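## Task

With the right gripper, keep a hanger positioned just beyond the T-shirt's neck opening. With the left gripper, pinch a single layer of the neck rim (front layer or back layer, never both) and raise it roughly 10 to 20 cm above the table so the neck opens while the remainder of the shirt stays flat on the table. At the end the hanger must be held securely off the table by one gripper only and touch nothing else. The second hanger must still hang on the rail, the rack must stand upright, and neither gripper may hold the second hanger or the rack.

## Robot and tools

ROBOT. Two arms, left_arm and right_arm. Each gripper's fingers point along its own +z axis and open and close along its y axis. end_effector_position is the point midway between the finger pads, about 1 cm short of the fingertips.

FRAMES. Scene frame: origin at table-top height midway between the nominal bases, +z up, +x out over the table, left_arm toward +y (arm names do not match image left/right). Real bases in the scene frame: left_arm (-0.038, +0.246, +0.032) m, quat_wxyz (+1.000, 0, 0, +0.009); right_arm (+0.035, -0.308, +0.013) m, quat_wxyz (+1.000, 0, 0, +0.004). Every hand pose, target, velocity and wrist-camera pose is given in that arm's own base frame. Fixed cameras and the table use the scene frame. Reported hand poses can be wrong by a few centimetres, more when reaching far.

ROW FORMAT (shared by execute_actions and move). One row is 16 numbers covering both arms even when one stays still: left x, y, z, qw, qx, qy, qz, opening, then right x, y, z, qw, qx, qy, qz, opening. x, y, z is an absolute position for end_effector_position in metres in that arm's base frame; the quaternion is an absolute orientation, w first. Opening runs from -1 (closed) to +1 (fully open, 0.094 m); it is a setting, not an offset. To keep an arm still, resend the pose it reported in the last result before it began holding, plus its intended opening, in every call. To keep an orientation, repeat the same quaternion rather than the drifted reported one.

execute_actions(actions, cameras). actions is a list of actions; each action is a table of 1 to 15 rows, one per 1/30 s step; a short table repeats its last row up to 15 steps. Each action takes 0.5 s. A target more than 0.6 m from that gripper's current position along any of its axes gets the action refused for both arms; a malformed action or a first action failing this check voids the whole call. An empty list just reports state and images. cameras: list of names, null/omitted/["all"] for all, [] for none; an unknown name invalidates the call.

move(target, speed, blend, opening_speed, blocking, cameras). target is one 16-number row or a list of up to 15 rows (no 0.6 m limit). Grippers travel straight lines toward each row, rotating the short way; all arms arrive together; at least 0.5 s, at most 10 s total. speed: m/s, 0.002 to 2.9, default 0.25, one value or one per target; rotation is capped at twice that in rad/s. blend: corner-rounding radius in m for lists, default 0. opening_speed: rate of change of the commanded opening per second on the -1..+1 scale, at least 0.2; use it to close gently. blocking=false returns after about 0.5 s while motion continues; a new move replaces the old. Paths ignore obstacles and the other arm; fast moves overshoot and lag. Keep paths away from an arm's own base, go around it instead. Openings in the first row are sent at the start; changed openings in later rows are applied on arrival once everything rests. The result adds a move: line, e.g. done, off_target, moving, held, fault, plus limits=paced (pose clipped) or limits=held (steps withheld). done means at rest within 10 mm and 2 degrees; neither done nor off_target tells you about contact.

wait(seconds): 0 to 10, arms keep the last command; a running move carries on and can end the wait early. stop(): brakes the running move. zoom_image(camera, region): camera is one of cam_head_left, cam_head_right, cam_high, cam_low, cam_left_wrist, cam_right_wrist; region [x0, y0, x1, y1] pixels from top-left, at most 504 by 504, from that camera's newest image (all images are 672x504). read_manual(section): licence texts only. finished_scene(scene): ends the current scene, irreversible; pass its number; after ending the first scene, make no more calls in that reply.

CONTROL NOTES. Each step the commanded orientation is clipped to within 40 degrees of the measured one, and position is favoured if both cannot be met, so one action may fall short; read the Hand target line and command the remainder next. Friction and load can leave a gripper a few cm off in free air without any contact. Tool commands shows current gripper commands; a 0 opening is a real command.

GRIPPING. grip_measured uses the opening scale. Empty, it reads up to about 2.7 mm wide. About 0.05 below the first-touch reading the gripper is at full force (roughly 50 to 64 N per pad); it reads up to about 3 mm narrower than a hard part. To release, command well above grip_measured. Close slowly on soft cloth.

RESULTS. Joint torques follow Joint positions order (no gripper), include gravity, have offsets and noise; joints 1 to 3 wrap at ±28 N m. Joint velocities 'within noise' means at rest. Action results list some step positions. MOTOR HOT appears at 75 °C; at 90 °C an OVER-TEMPERATURE FAULT folds that arm and it stays idle; at 100 °C it drops. Avoid long stretched reaches, heavy holds and pushing at unreachable poses.

AVOID. Dropping or releasing moving objects, anything leaving the table, knocking the rack or hanger off the rail, hard or fast contact, any collision or squeeze between the two grippers, wrist cameras or housings (the clearance check does not prevent that), and faults or arm stops. An occasional external nudge may move loose objects.

Each tool is called after "Emit:" as a command line: name --argument value for each argument, lists and objects as JSON in quotes; but a table of rows of numbers goes row by row, as --pt "numbers of a row", without its own name.

## Session

Emit:
execute_actions --actions '[]'

Scene clock: 0.00 s.
left_arm: end_effector_position=(+0.3837, +0.0009, +0.4072) grip_measured=+1.000 end_effector_quat_wxyz=(+0.707, +0.000, +0.707, +0.000) | right_arm: end_effector_position=(+0.2340, +0.1286, +0.1654) grip_measured=-0.815 end_effector_quat_wxyz=(+0.475, -0.416, +0.719, +0.290)
Joint positions: left_arm=[0 1.047 1.047 0 0 0 0.094] | right_arm=[-0.122 0.92 0.512 -0.435 -1.036 -0.744 0.009]
Joint velocities: within noise
Joint torques (N m): no reading
Motor temperatures (°C): left_arm=[27 29 30 34 28 30 25] | right_arm=[28 35 31 33 26 26 27]
Heat: left arm: 34 °C; right arm: 35 °C.
Hand target: left_arm +0.3802, +0.0009, +0.4189; +0.718, +0.000, +0.697, +0.000 | right_arm +0.2329, +0.1308, +0.1726; +0.483, -0.421, +0.709, +0.295
Tool commands: left_gripper/opening=+1.0 right_gripper/opening=-1.0

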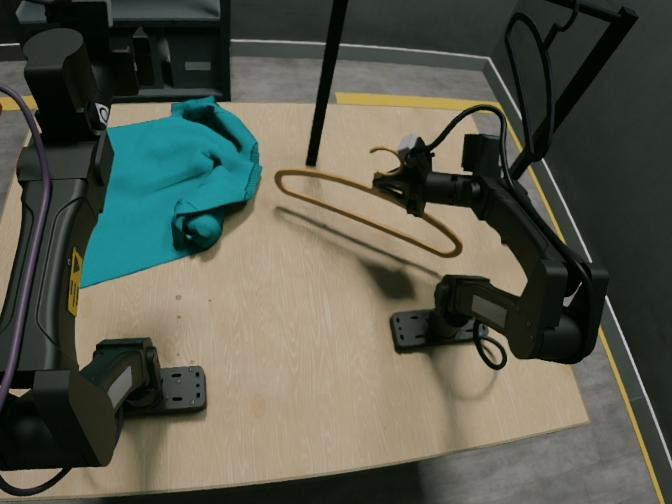

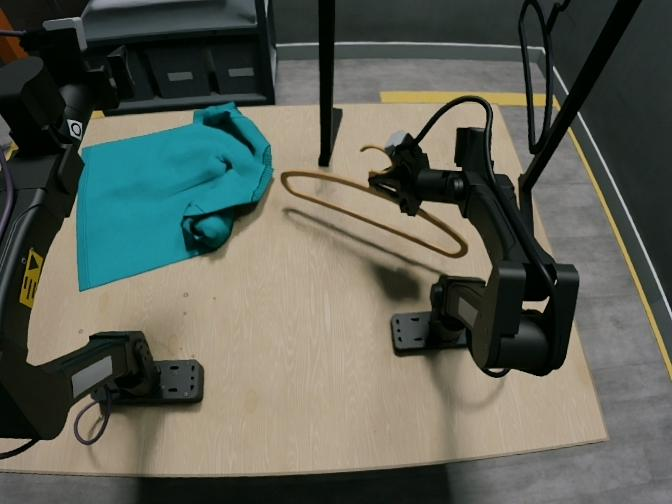

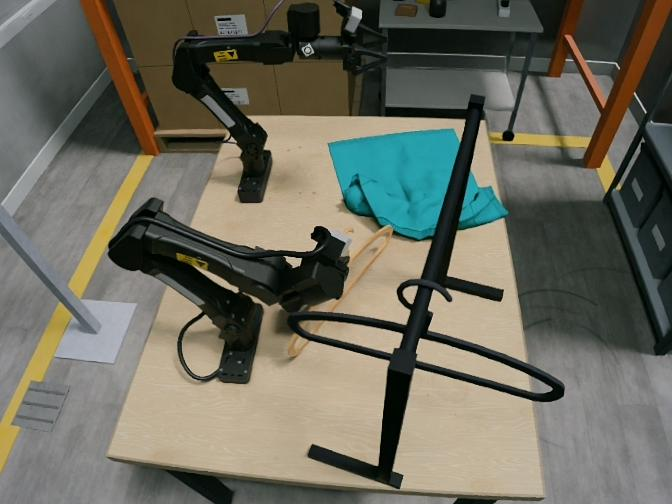

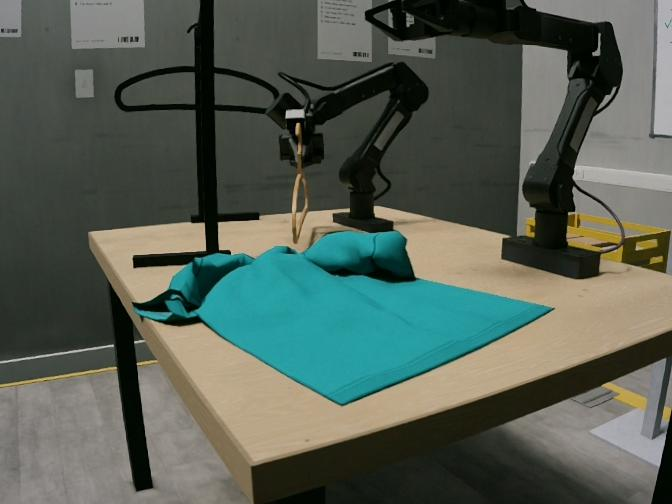

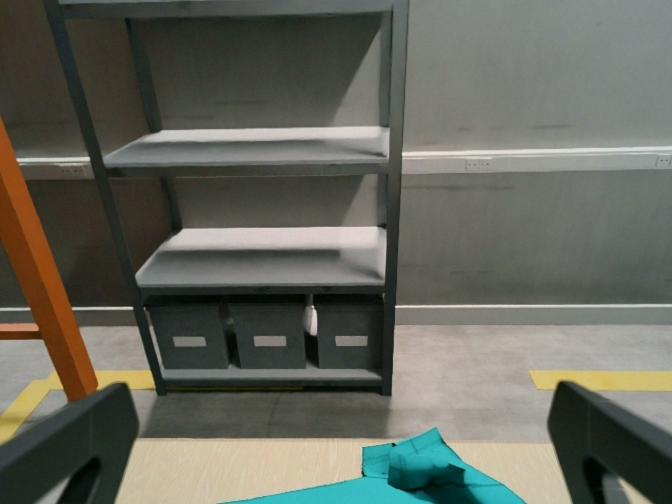

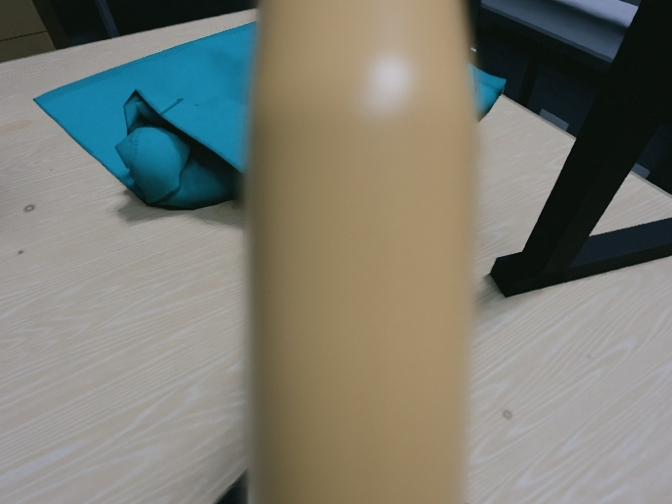

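Emit:
zoom_image --camera "cam_head_left" --region '[70, 80, 290, 290]'

Emit:
zoom_image --camera "cam_high" --region '[310, 110, 530, 260]'

Emit:
zoom_image --camera "cam_low" --region '[110, 210, 450, 420]'

Emit:
zoom_image --camera "cam_head_right" --region '[70, 80, 290, 290]'

Scaled by 2.291 from the camera's 672x504 image, which has a finer 960x720 frame.

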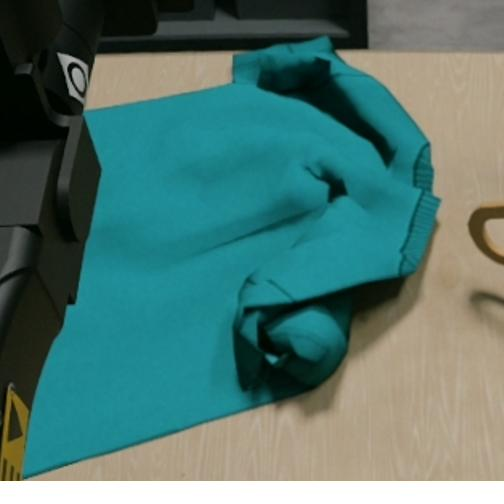

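Scaled by 2.291 from the camera's 672x504 image, which has a finer 960x720 frame.

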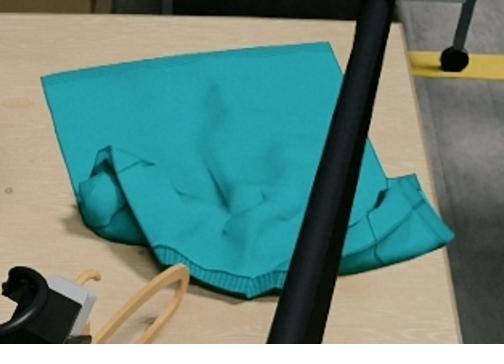

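Scaled by 1.482 from the camera's 672x504 image, which has a finer 960x720 frame.

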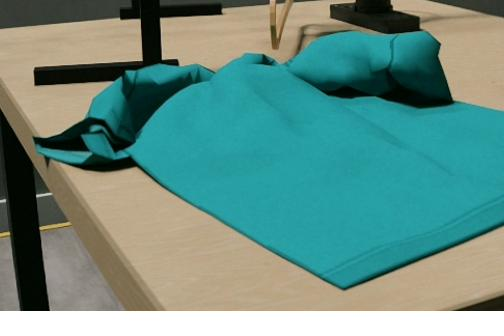

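Scaled by 2.291 from the camera's 672x504 image, which has a finer 960x720 frame.

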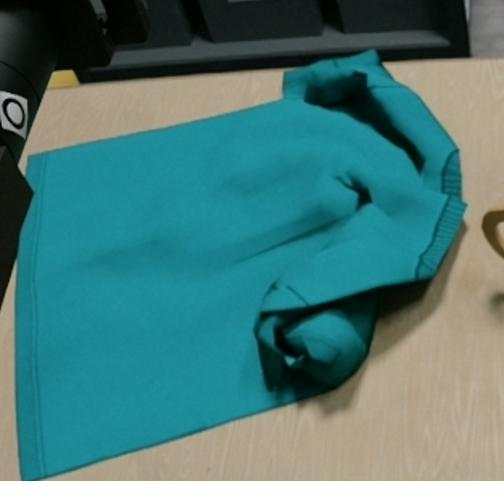

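Emit:
move --target '[0.47,-0.17,0.28,0.174,-0.985,0,0,1,0.2329,0.1308,0.1726,0.483,-0.421,0.709,0.295,-1]'

Scene clock: 12.47 s.
left_arm: end_effector_position=(+0.4689, -0.1644, +0.2944) grip_measured=+1.000 end_effector_quat_wxyz=(-0.569, +0.703, -0.072, +0.419) | right_arm: end_effector_position=(+0.2340, +0.1286, +0.1654) grip_measured=-0.815 end_effector_quat_wxyz=(+0.475, -0.416, +0.719, +0.290)
Joint positions: left_arm=[-0.711 2.053 1.579 0.477 -1.546 -2.101 0.094] | right_arm=[-0.122 0.92 0.512 -0.435 -1.036 -0.744 0.009]
Joint velocities: within noise
Joint torques (N m): left_arm=[-0.7 -8.76 6.58 1.14 -0.09 -0.04] | right_arm=[0.05 -1.94 6.99 1.52 -0.58 0]
Motor temperatures (°C): left_arm=[27 30 31 36 28 30 25] | right_arm=[28 35 32 34 27 26 27]
Heat: left arm: 36 °C; right arm: 35 °C.
Hand target: left_arm +0.4699, -0.1698, +0.2801; -0.575, +0.703, -0.080, +0.411 | right_arm +0.2329, +0.1308, +0.1724; +0.483, -0.421, +0.709, +0.295
Off the commanded pose: left_arm 0.015 m, 75 deg; orientation clipped | right_arm 0.008 m, 2 deg.
joint sent to its limit (left arm) — joint 5 (wrist yaw), lower limit; joint 6 (wrist roll), lower limit. The joint targets are off in orientation, not in position.
move: off_target (left_arm); limits=paced
camera_calibration:
cam_left_wrist: T_world_to_cam=[[-0.364062, 0.341647, 0.86645, -0.0275555], [0.302751, -0.836361, 0.456992, -0.376725], [0.880795, 0.428692, 0.201054, -0.314918], [0, 0, 0, 1]] pos_world=[0.3814, -0.170661, 0.259351]

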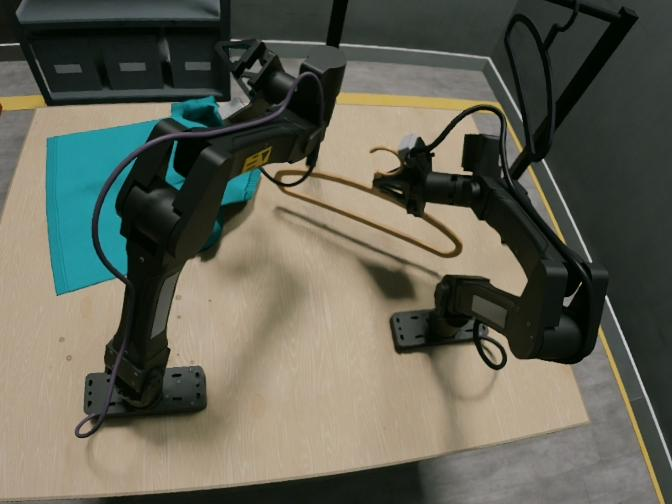

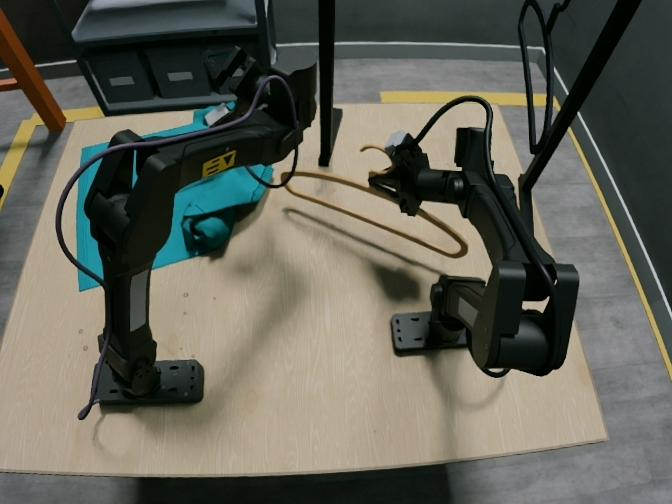

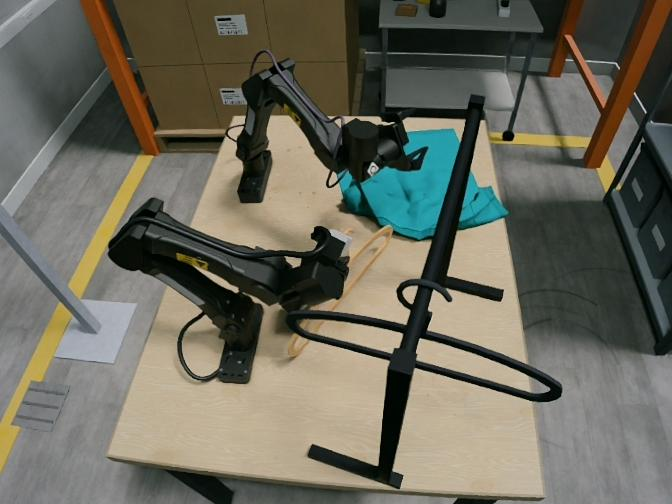

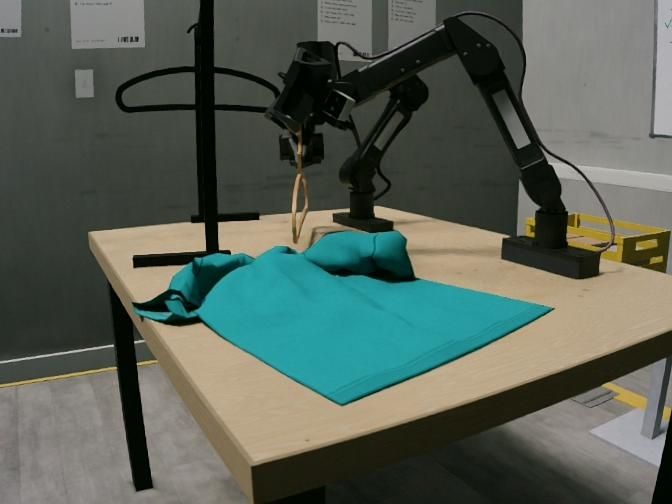

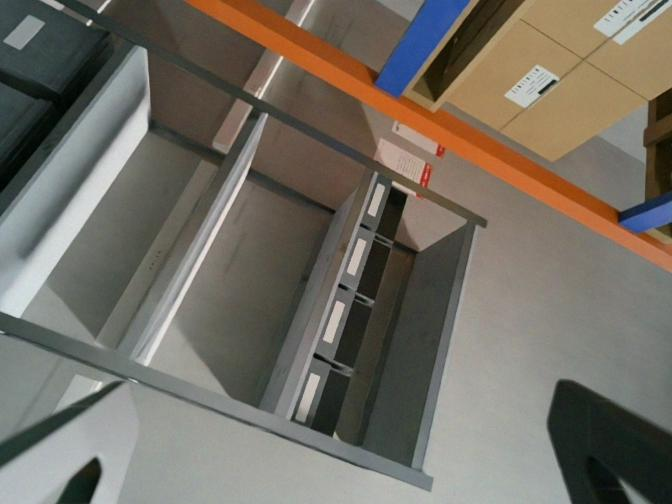

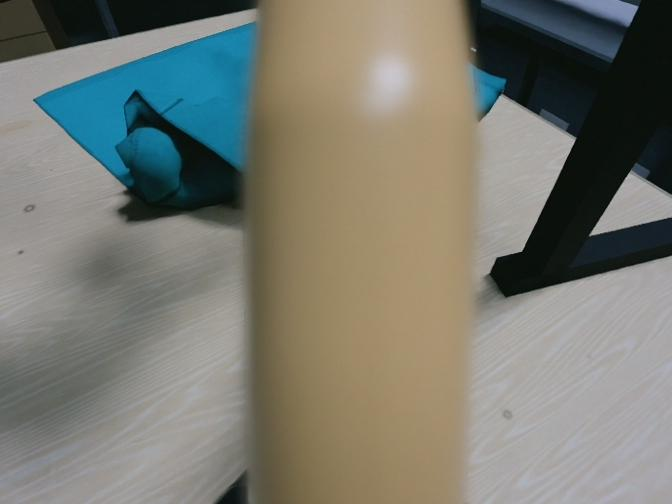

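Emit:
move --pt "0.42 -0.1 0.40 0.707 0 0.707 0 1 0.2329 0.1308 0.1726 0.483 -0.421 0.709 0.295 -1" --pt "0.45 -0.17 0.30 0 0 0.985 0.174 1 0.2329 0.1308 0.1726 0.483 -0.421 0.709 0.295 -1"

Scene clock: 20.97 s.
left_arm: end_effector_position=(+0.4478, -0.1648, +0.3008) grip_measured=+1.000 end_effector_quat_wxyz=(+0.307, +0.047, +0.946, +0.088) | right_arm: end_effector_position=(+0.2340, +0.1286, +0.1654) grip_measured=-0.815 end_effector_quat_wxyz=(+0.475, -0.416, +0.719, +0.290)
Joint positions: left_arm=[-0.509 2.171 2.667 -1.554 -0.419 -0.297 0.094] | right_arm=[-0.122 0.92 0.512 -0.435 -1.036 -0.744 0.009]
Joint velocities: within noise
Joint torques (N m): left_arm=[-0.69 -8.85 7.61 0.98 -0.17 0.07] | right_arm=[0.03 -1.95 6.99 1.52 -0.57 0]
Motor temperatures (°C): left_arm=[27 31 32 36 28 30 25] | right_arm=[28 35 32 35 27 26 28]
Heat: left arm: 36 °C; right arm: 35 °C.
Hand target: left_arm +0.4496, -0.1698, +0.2994; +0.308, +0.054, +0.946, +0.087 | right_arm +0.2329, +0.1308, +0.1724; +0.483, -0.421, +0.709, +0.295
Off the commanded pose: left_arm 0.006 m, 37 deg | right_arm 0.008 m, 2 deg.
joint sent to its limit (left arm) — joint 4 (wrist pitch), lower limit. The joint targets are off in orientation, not in position.
move: off_target (left_arm)
camera_calibration:
cam_left_wrist: T_world_to_cam=[[-0.0393823, -0.977301, -0.208164, -0.0801954], [-0.978986, 0.0794543, -0.187813, 0.545347], [0.200089, 0.196394, -0.959893, 0.318323], [0, 0, 0, 1]] pos_world=[0.467036, -0.184222, 0.391285]

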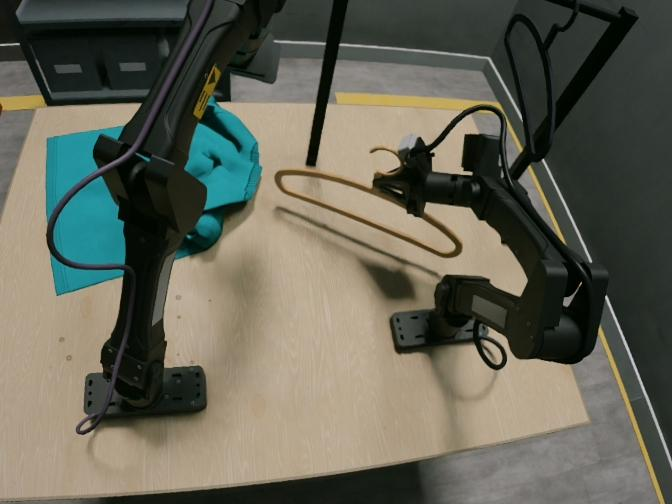

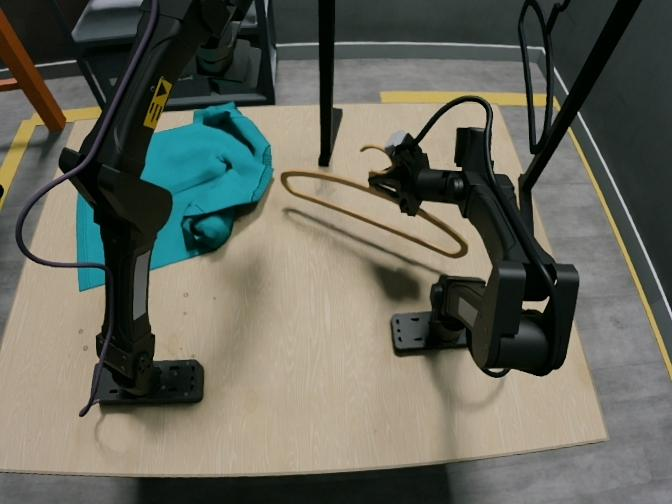

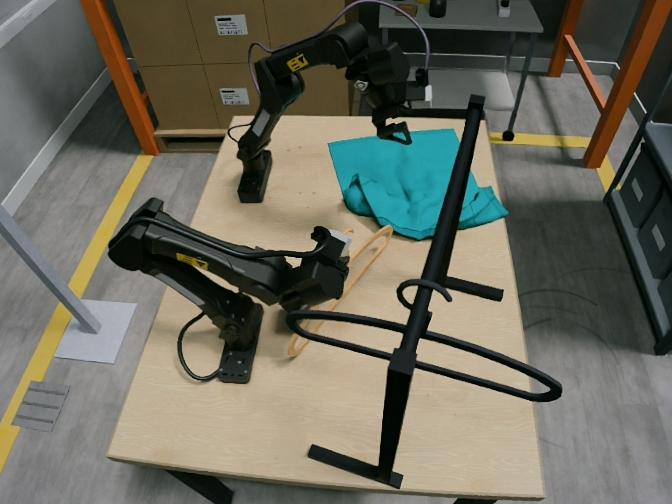

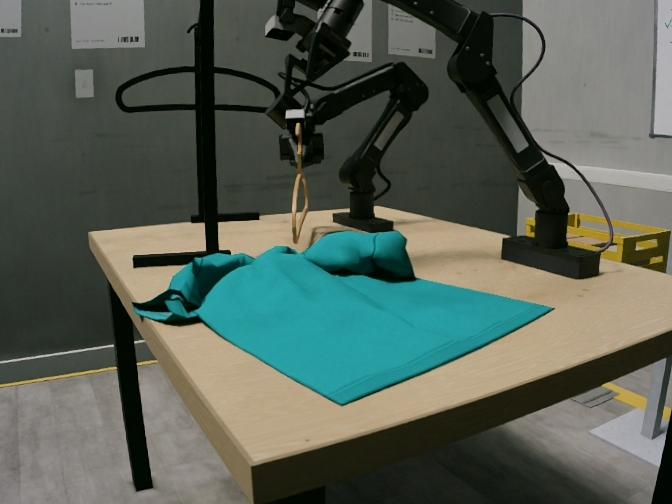

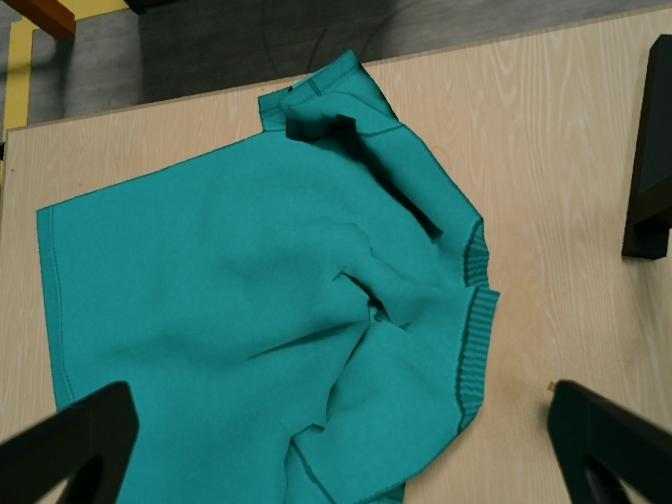

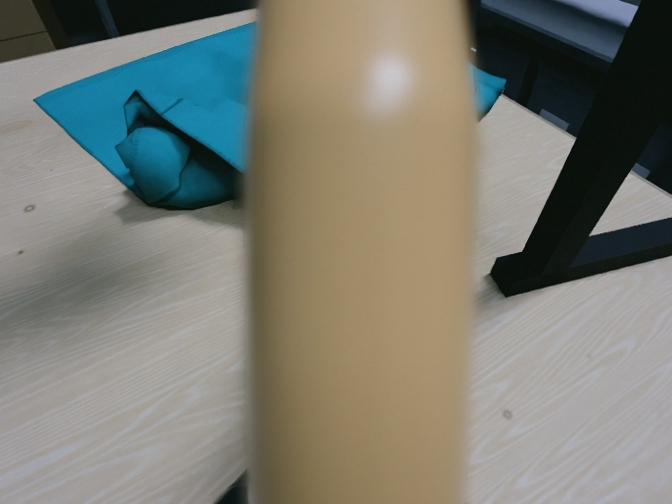

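Emit:
zoom_image --camera "cam_left_wrist" --region '[360, 180, 560, 480]'

Scaled by 1.680 from the camera's 672x504 image, which has a finer 960x720 frame.

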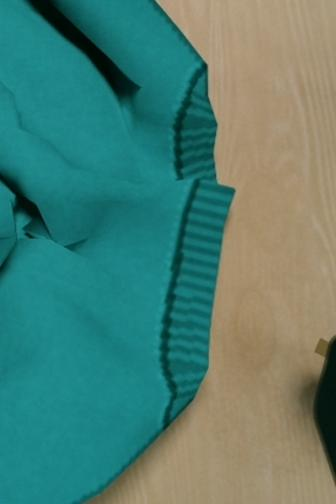

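Emit:
zoom_image --camera "cam_high" --region '[330, 165, 470, 265]'

Emit:
zoom_image --camera "cam_head_right" --region '[160, 90, 290, 270]'

Emit:
zoom_image --camera "cam_low" --region '[120, 210, 430, 340]'

Scaled by 3.600 from the camera's 672x504 image, which has a finer 960x720 frame.

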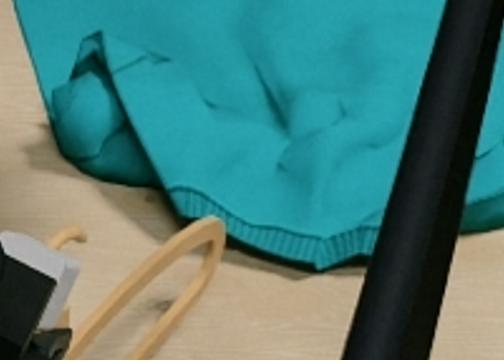

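Scaled by 2.800 from the camera's 672x504 image, which has a finer 960x720 frame.

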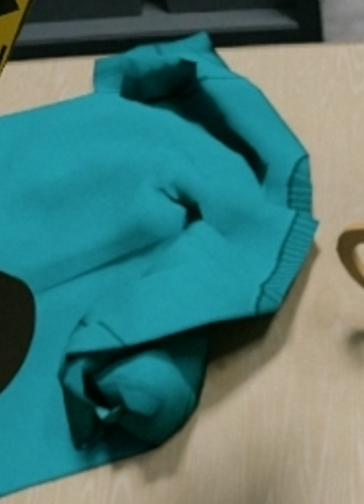

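Scaled by 1.626 from the camera's 672x504 image, which has a finer 960x720 frame.

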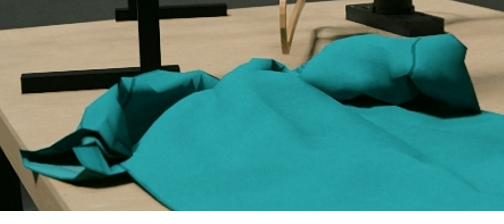

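Emit:
move --target '[0.51,-0.29,0.12,0,0,0.96,0.28,0.3,0.2329,0.1308,0.1726,0.483,-0.421,0.709,0.295,-1]' --speed 0.15

Scene clock: 25.37 s.
left_arm: end_effector_position=(+0.4976, -0.2812, +0.1242) grip_measured=+0.302 end_effector_quat_wxyz=(+0.274, +0.090, +0.948, +0.136) | right_arm: end_effector_position=(+0.2340, +0.1286, +0.1654) grip_measured=-0.815 end_effector_quat_wxyz=(+0.475, -0.416, +0.719, +0.290)
Joint positions: left_arm=[-0.675 2.674 2.839 -1.389 -0.526 -0.392 0.061] | right_arm=[-0.122 0.92 0.512 -0.435 -1.036 -0.744 0.009]
Joint velocities: within noise
Joint torques (N m): left_arm=[-0.25 -11.44 8.38 1.25 -0.44 -0.03] | right_arm=[0.05 -1.95 6.99 1.52 -0.58 0]
Motor temperatures (°C): left_arm=[27 31 32 36 28 30 25] | right_arm=[28 35 33 35 27 26 28]
Heat: left arm: 36 °C; right arm: 35 °C.
Hand target: left_arm +0.5085, -0.2889, +0.1200; +0.295, +0.083, +0.943, +0.130 | right_arm +0.2329, +0.1308, +0.1724; +0.483, -0.421, +0.709, +0.295
Off the commanded pose: left_arm 0.016 m, 37 deg | right_arm 0.008 m, 2 deg.
elbow stopped short (left arm): the move would have taken joint 3 (elbow) straighter than the controller allows.
move: off_target (left_arm)
camera_calibration:
cam_left_wrist: T_world_to_cam=[[-0.100343, -0.942204, -0.319661, -0.1747], [-0.983974, 0.141571, -0.10841, 0.580268], [0.147399, 0.30366, -0.94131, 0.215723], [0, 0, 0, 1]] pos_world=[0.521641, -0.312259, 0.210124]

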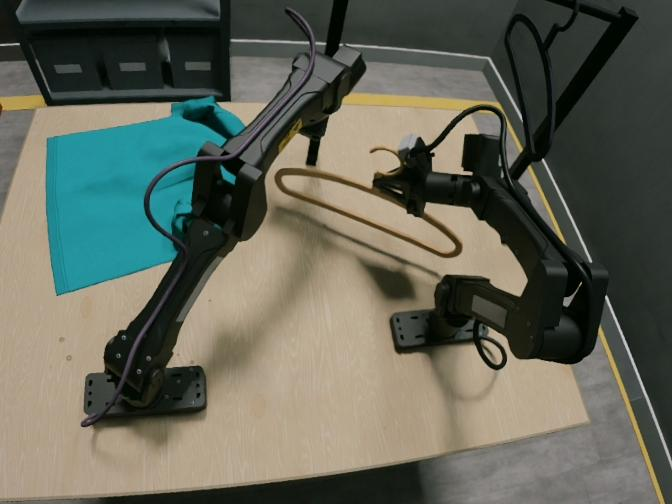

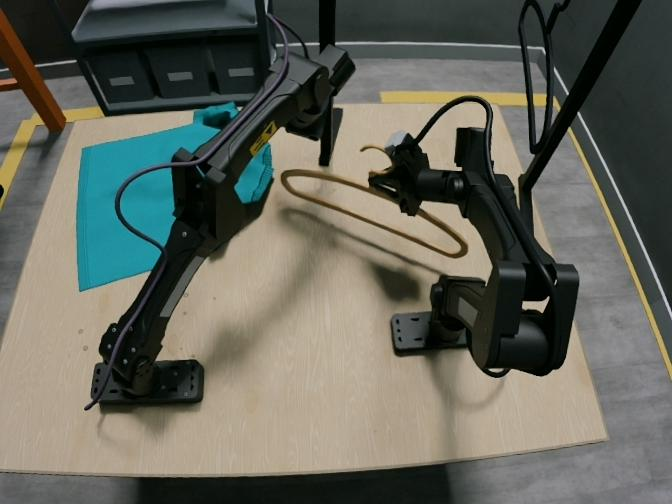

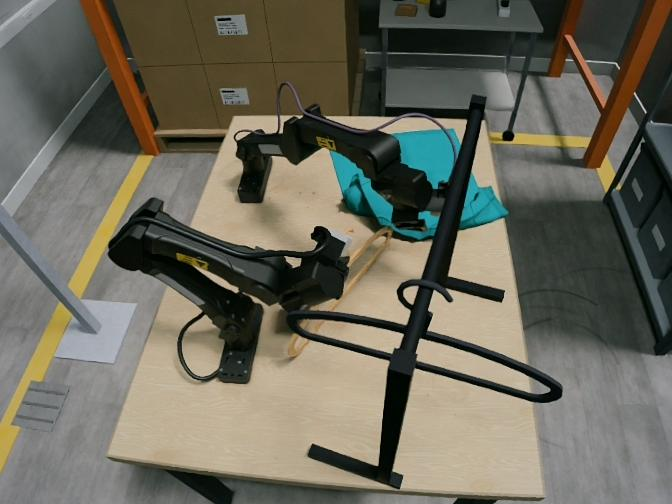

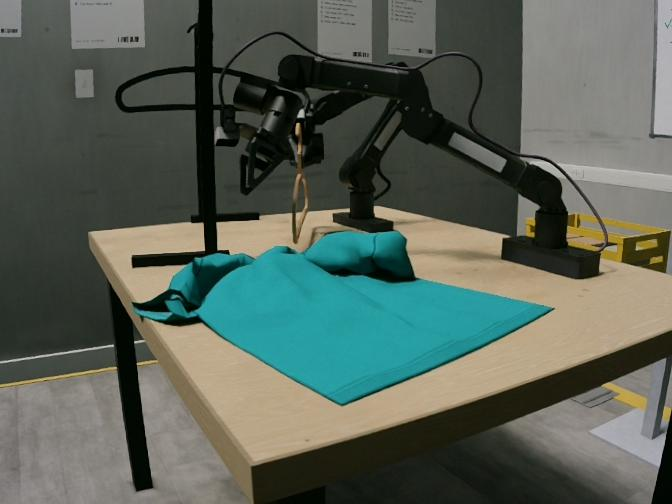

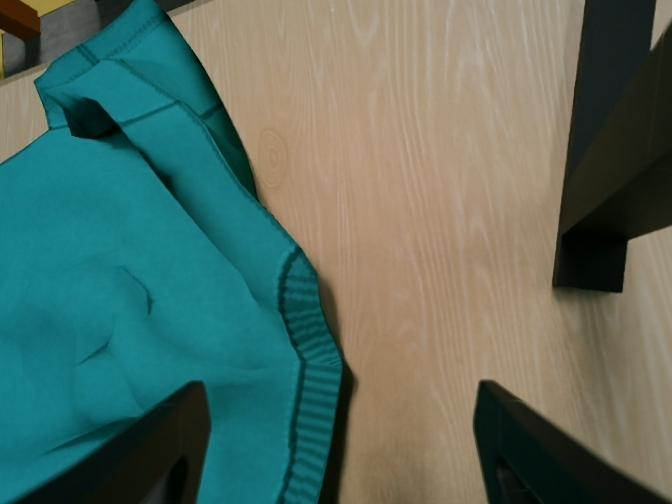

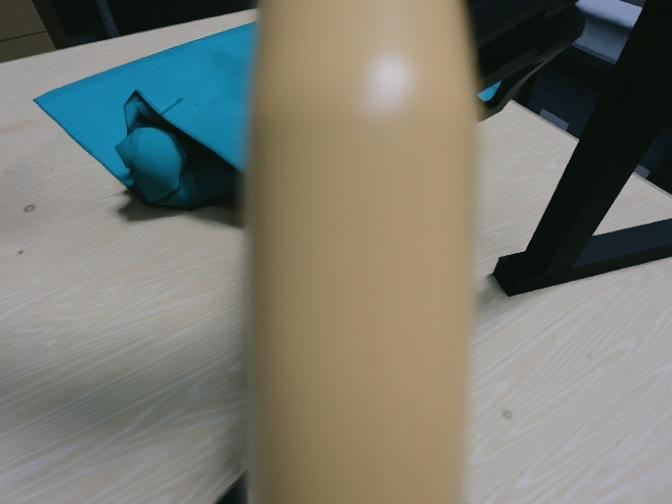

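Emit:
move --target '[0.49,-0.275,0.05,0.258,0.05,0.946,0.198,0.3,0.2329,0.1308,0.1726,0.483,-0.421,0.709,0.295,-1]' --speed 0.12

Emit:
zoom_image --camera "cam_high" --region '[330, 145, 490, 265]'

Emit:
zoom_image --camera "cam_low" --region '[120, 160, 430, 340]'

Scene clock: 27.43 s.
left_arm: end_effector_position=(+0.4883, -0.2724, +0.0524) grip_measured=+0.302 end_effector_quat_wxyz=(+0.246, +0.054, +0.948, +0.192) | right_arm: end_effector_position=(+0.2340, +0.1286, +0.1654) grip_measured=-0.815 end_effector_quat_wxyz=(+0.475, -0.416, +0.719, +0.290)
Joint positions: left_arm=[-0.696 2.69 2.579 -1.267 -0.609 -0.521 0.061] | right_arm=[-0.122 0.92 0.512 -0.435 -1.036 -0.744 0.009]
Joint velocities: within noise
Joint torques (N m): left_arm=[-0.81 -13.56 6.01 0.75 -0.6 -0.15] | right_arm=[0.03 -1.94 6.99 1.52 -0.58 0]
Motor temperatures (°C): left_arm=[27 31 32 36 28 30 25] | right_arm=[28 35 33 35 27 26 28]
Heat: left arm: 36 °C; right arm: 35 °C.
Hand target: left_arm +0.4899, -0.2750, +0.0501; +0.257, +0.050, +0.945, +0.198 | right_arm +0.2329, +0.1308, +0.1724; +0.483, -0.421, +0.709, +0.295
Off the commanded pose: left_arm 0.004 m, 2 deg | right_arm 0.008 m, 2 deg.
move: done
camera_calibration:
cam_left_wrist: T_world_to_cam=[[-0.0127758, -0.914973, -0.403313, -0.221213], [-0.996702, 0.0439776, -0.0681967, 0.539593], [0.0801349, 0.401112, -0.912517, 0.204772], [0, 0, 0, 1]] pos_world=[0.518578, -0.30827, 0.134438]

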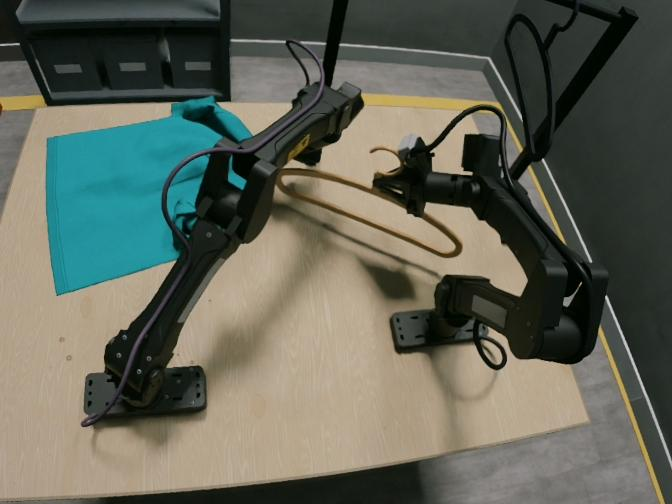

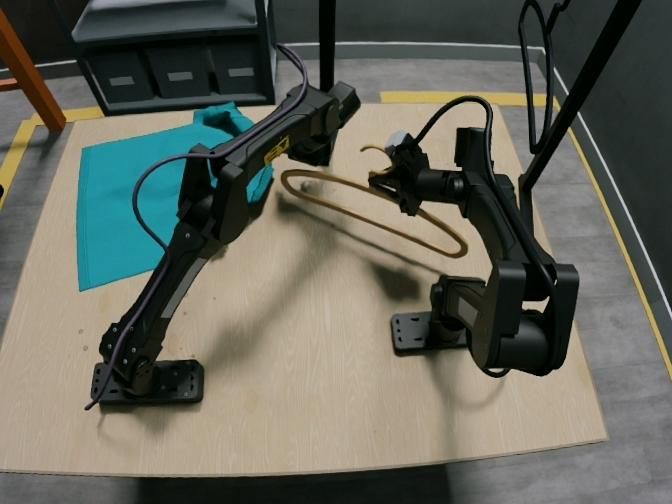

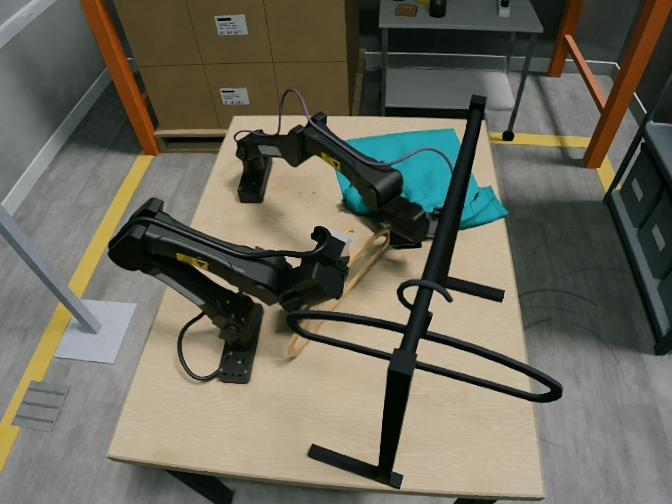

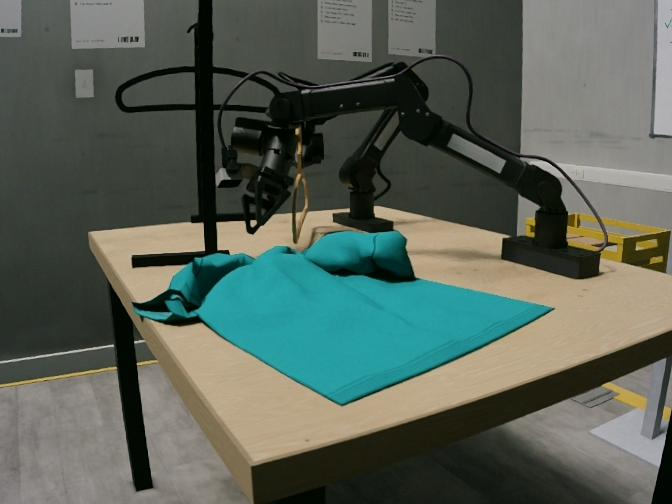

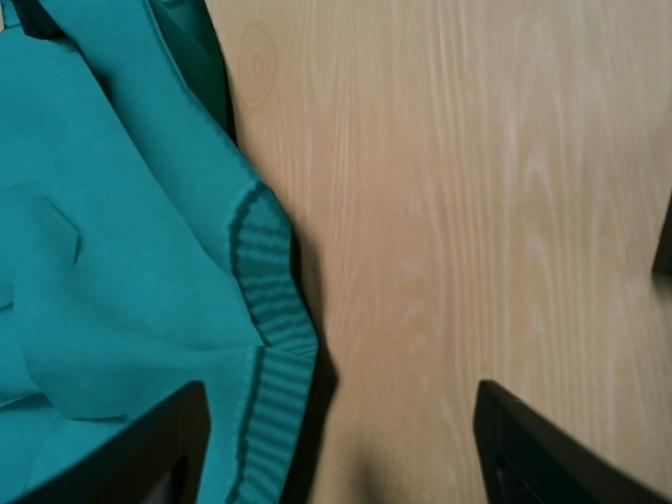

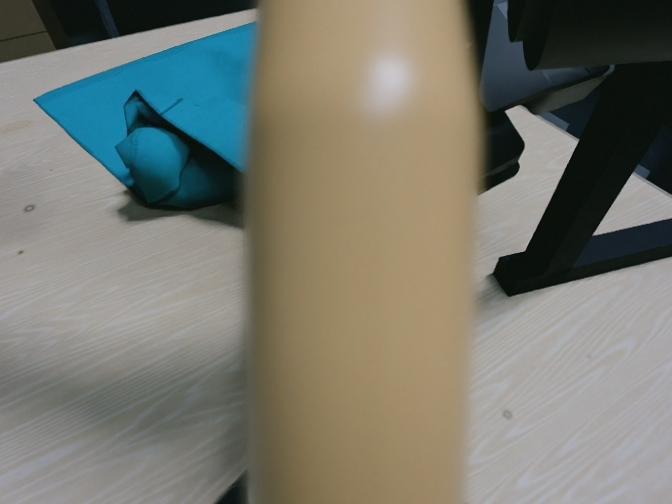

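Scaled by 3.150 from the camera's 672x504 image, which has a finer 960x720 frame.

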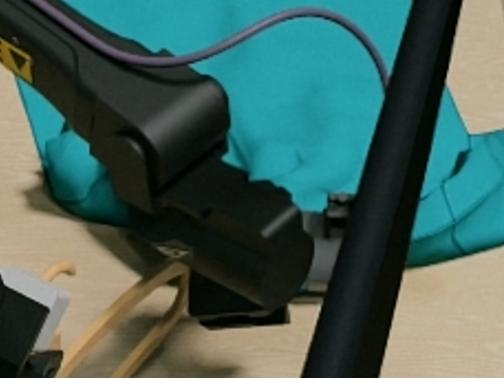

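Scaled by 1.626 from the camera's 672x504 image, which has a finer 960x720 frame.

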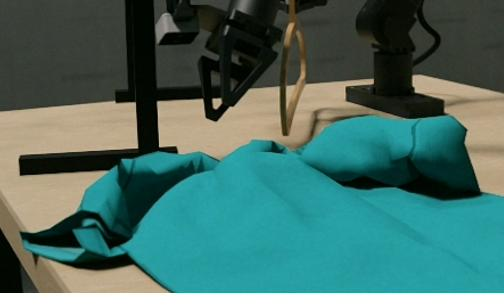

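Emit:
move --pt "0.488 -0.262 0.006 0.255 0.03 0.934 0.24 0.3 0.2329 0.1308 0.1726 0.483 -0.421 0.709 0.295 -1" --speed 0.1

Emit:
zoom_image --camera "cam_low" --region '[120, 160, 430, 340]'

Scene clock: 28.93 s.
left_arm: end_effector_position=(+0.4875, -0.2605, +0.0153) grip_measured=+0.302 end_effector_quat_wxyz=(+0.249, +0.032, +0.940, +0.230) | right_arm: end_effector_position=(+0.2340, +0.1286, +0.1654) grip_measured=-0.815 end_effector_quat_wxyz=(+0.475, -0.416, +0.719, +0.290)
Joint positions: left_arm=[-0.7 2.724 2.476 -1.193 -0.682 -0.585 0.061] | right_arm=[-0.122 0.92 0.512 -0.435 -1.036 -0.744 0.009]
Joint velocities: within noise
Joint torques (N m): left_arm=[-0.85 -12.46 6.46 0.58 -0.65 -0.18] | right_arm=[0.03 -1.94 6.99 1.52 -0.58 0]
Motor temperatures (°C): left_arm=[27 31 32 36 28 30 25] | right_arm=[28 35 33 35 27 26 28]
Heat: left arm: 36 °C; right arm: 35 °C.
Hand target: left_arm +0.4878, -0.2619, +0.0062; +0.256, +0.030, +0.936, +0.240 | right_arm +0.2329, +0.1308, +0.1724; +0.483, -0.421, +0.709, +0.295
Off the commanded pose: left_arm 0.009 m, 1 deg | right_arm 0.008 m, 2 deg.
move: done
camera_calibration:
cam_left_wrist: T_world_to_cam=[[0.0492215, -0.886261, -0.460563, -0.247323], [-0.996021, -0.00925473, -0.0886382, 0.52178], [0.0742942, 0.463093, -0.88319, 0.184724], [0, 0, 0, 1]] pos_world=[0.518154, -0.299908, 0.0954883]

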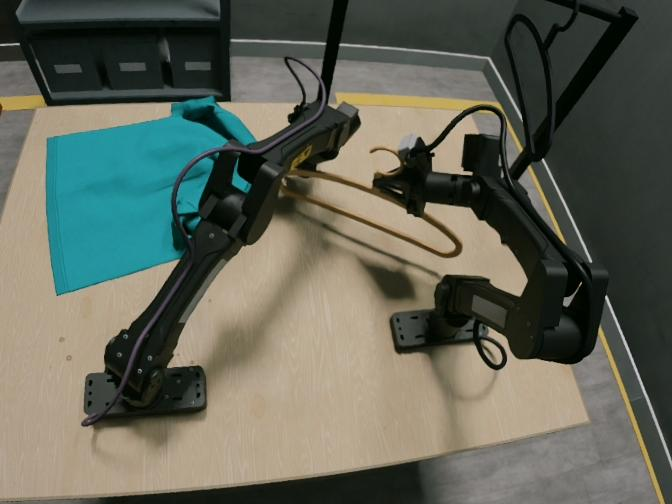

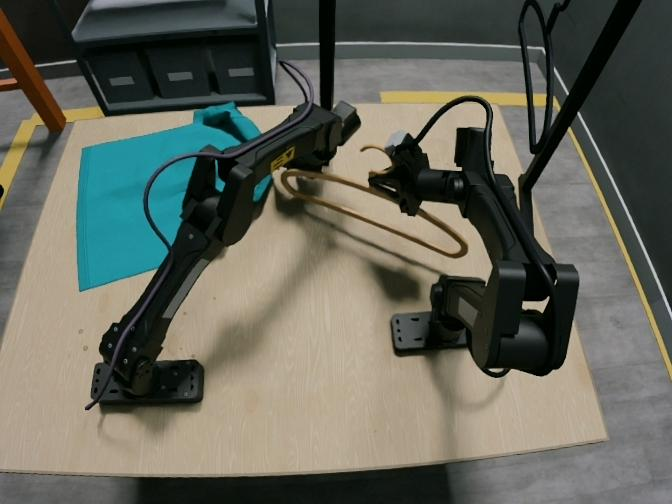

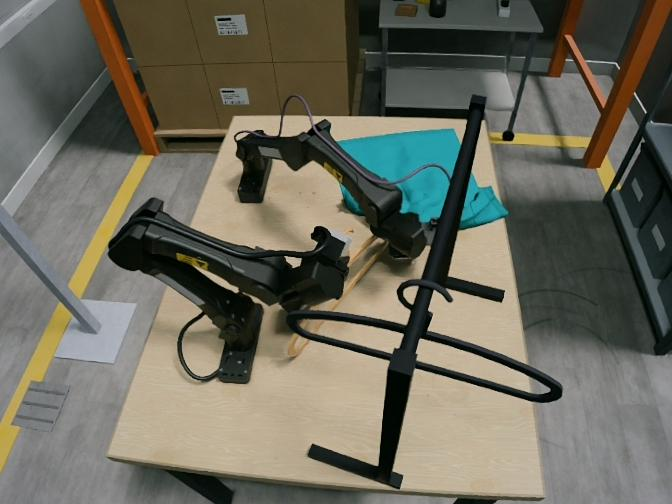

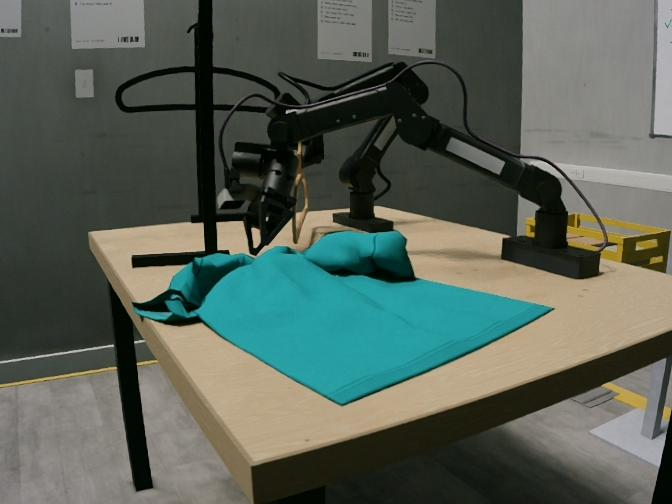

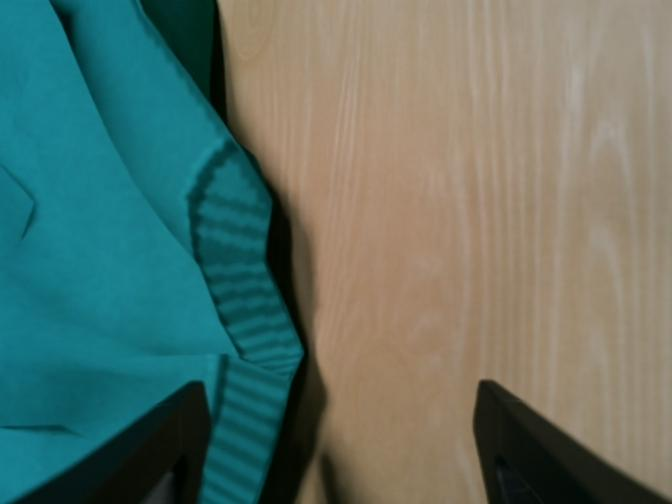

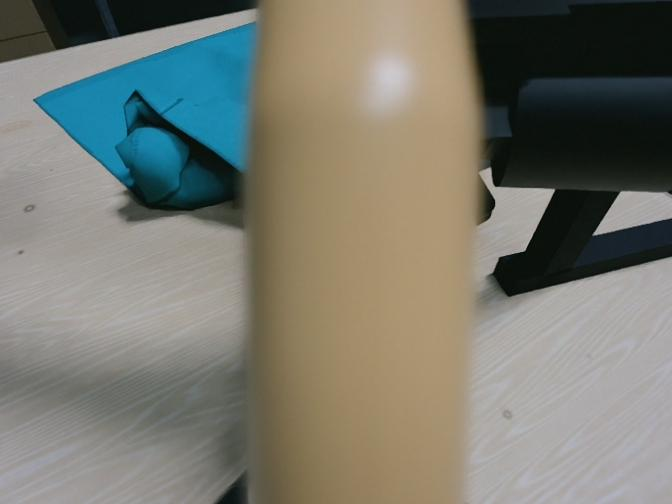

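Scaled by 1.626 from the camera's 672x504 image, which has a finer 960x720 frame.

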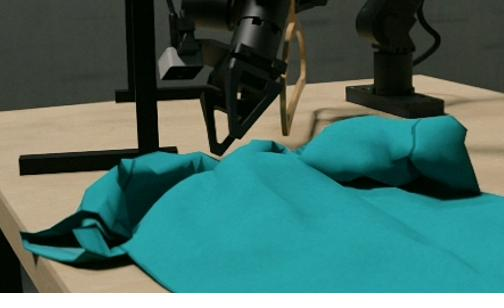

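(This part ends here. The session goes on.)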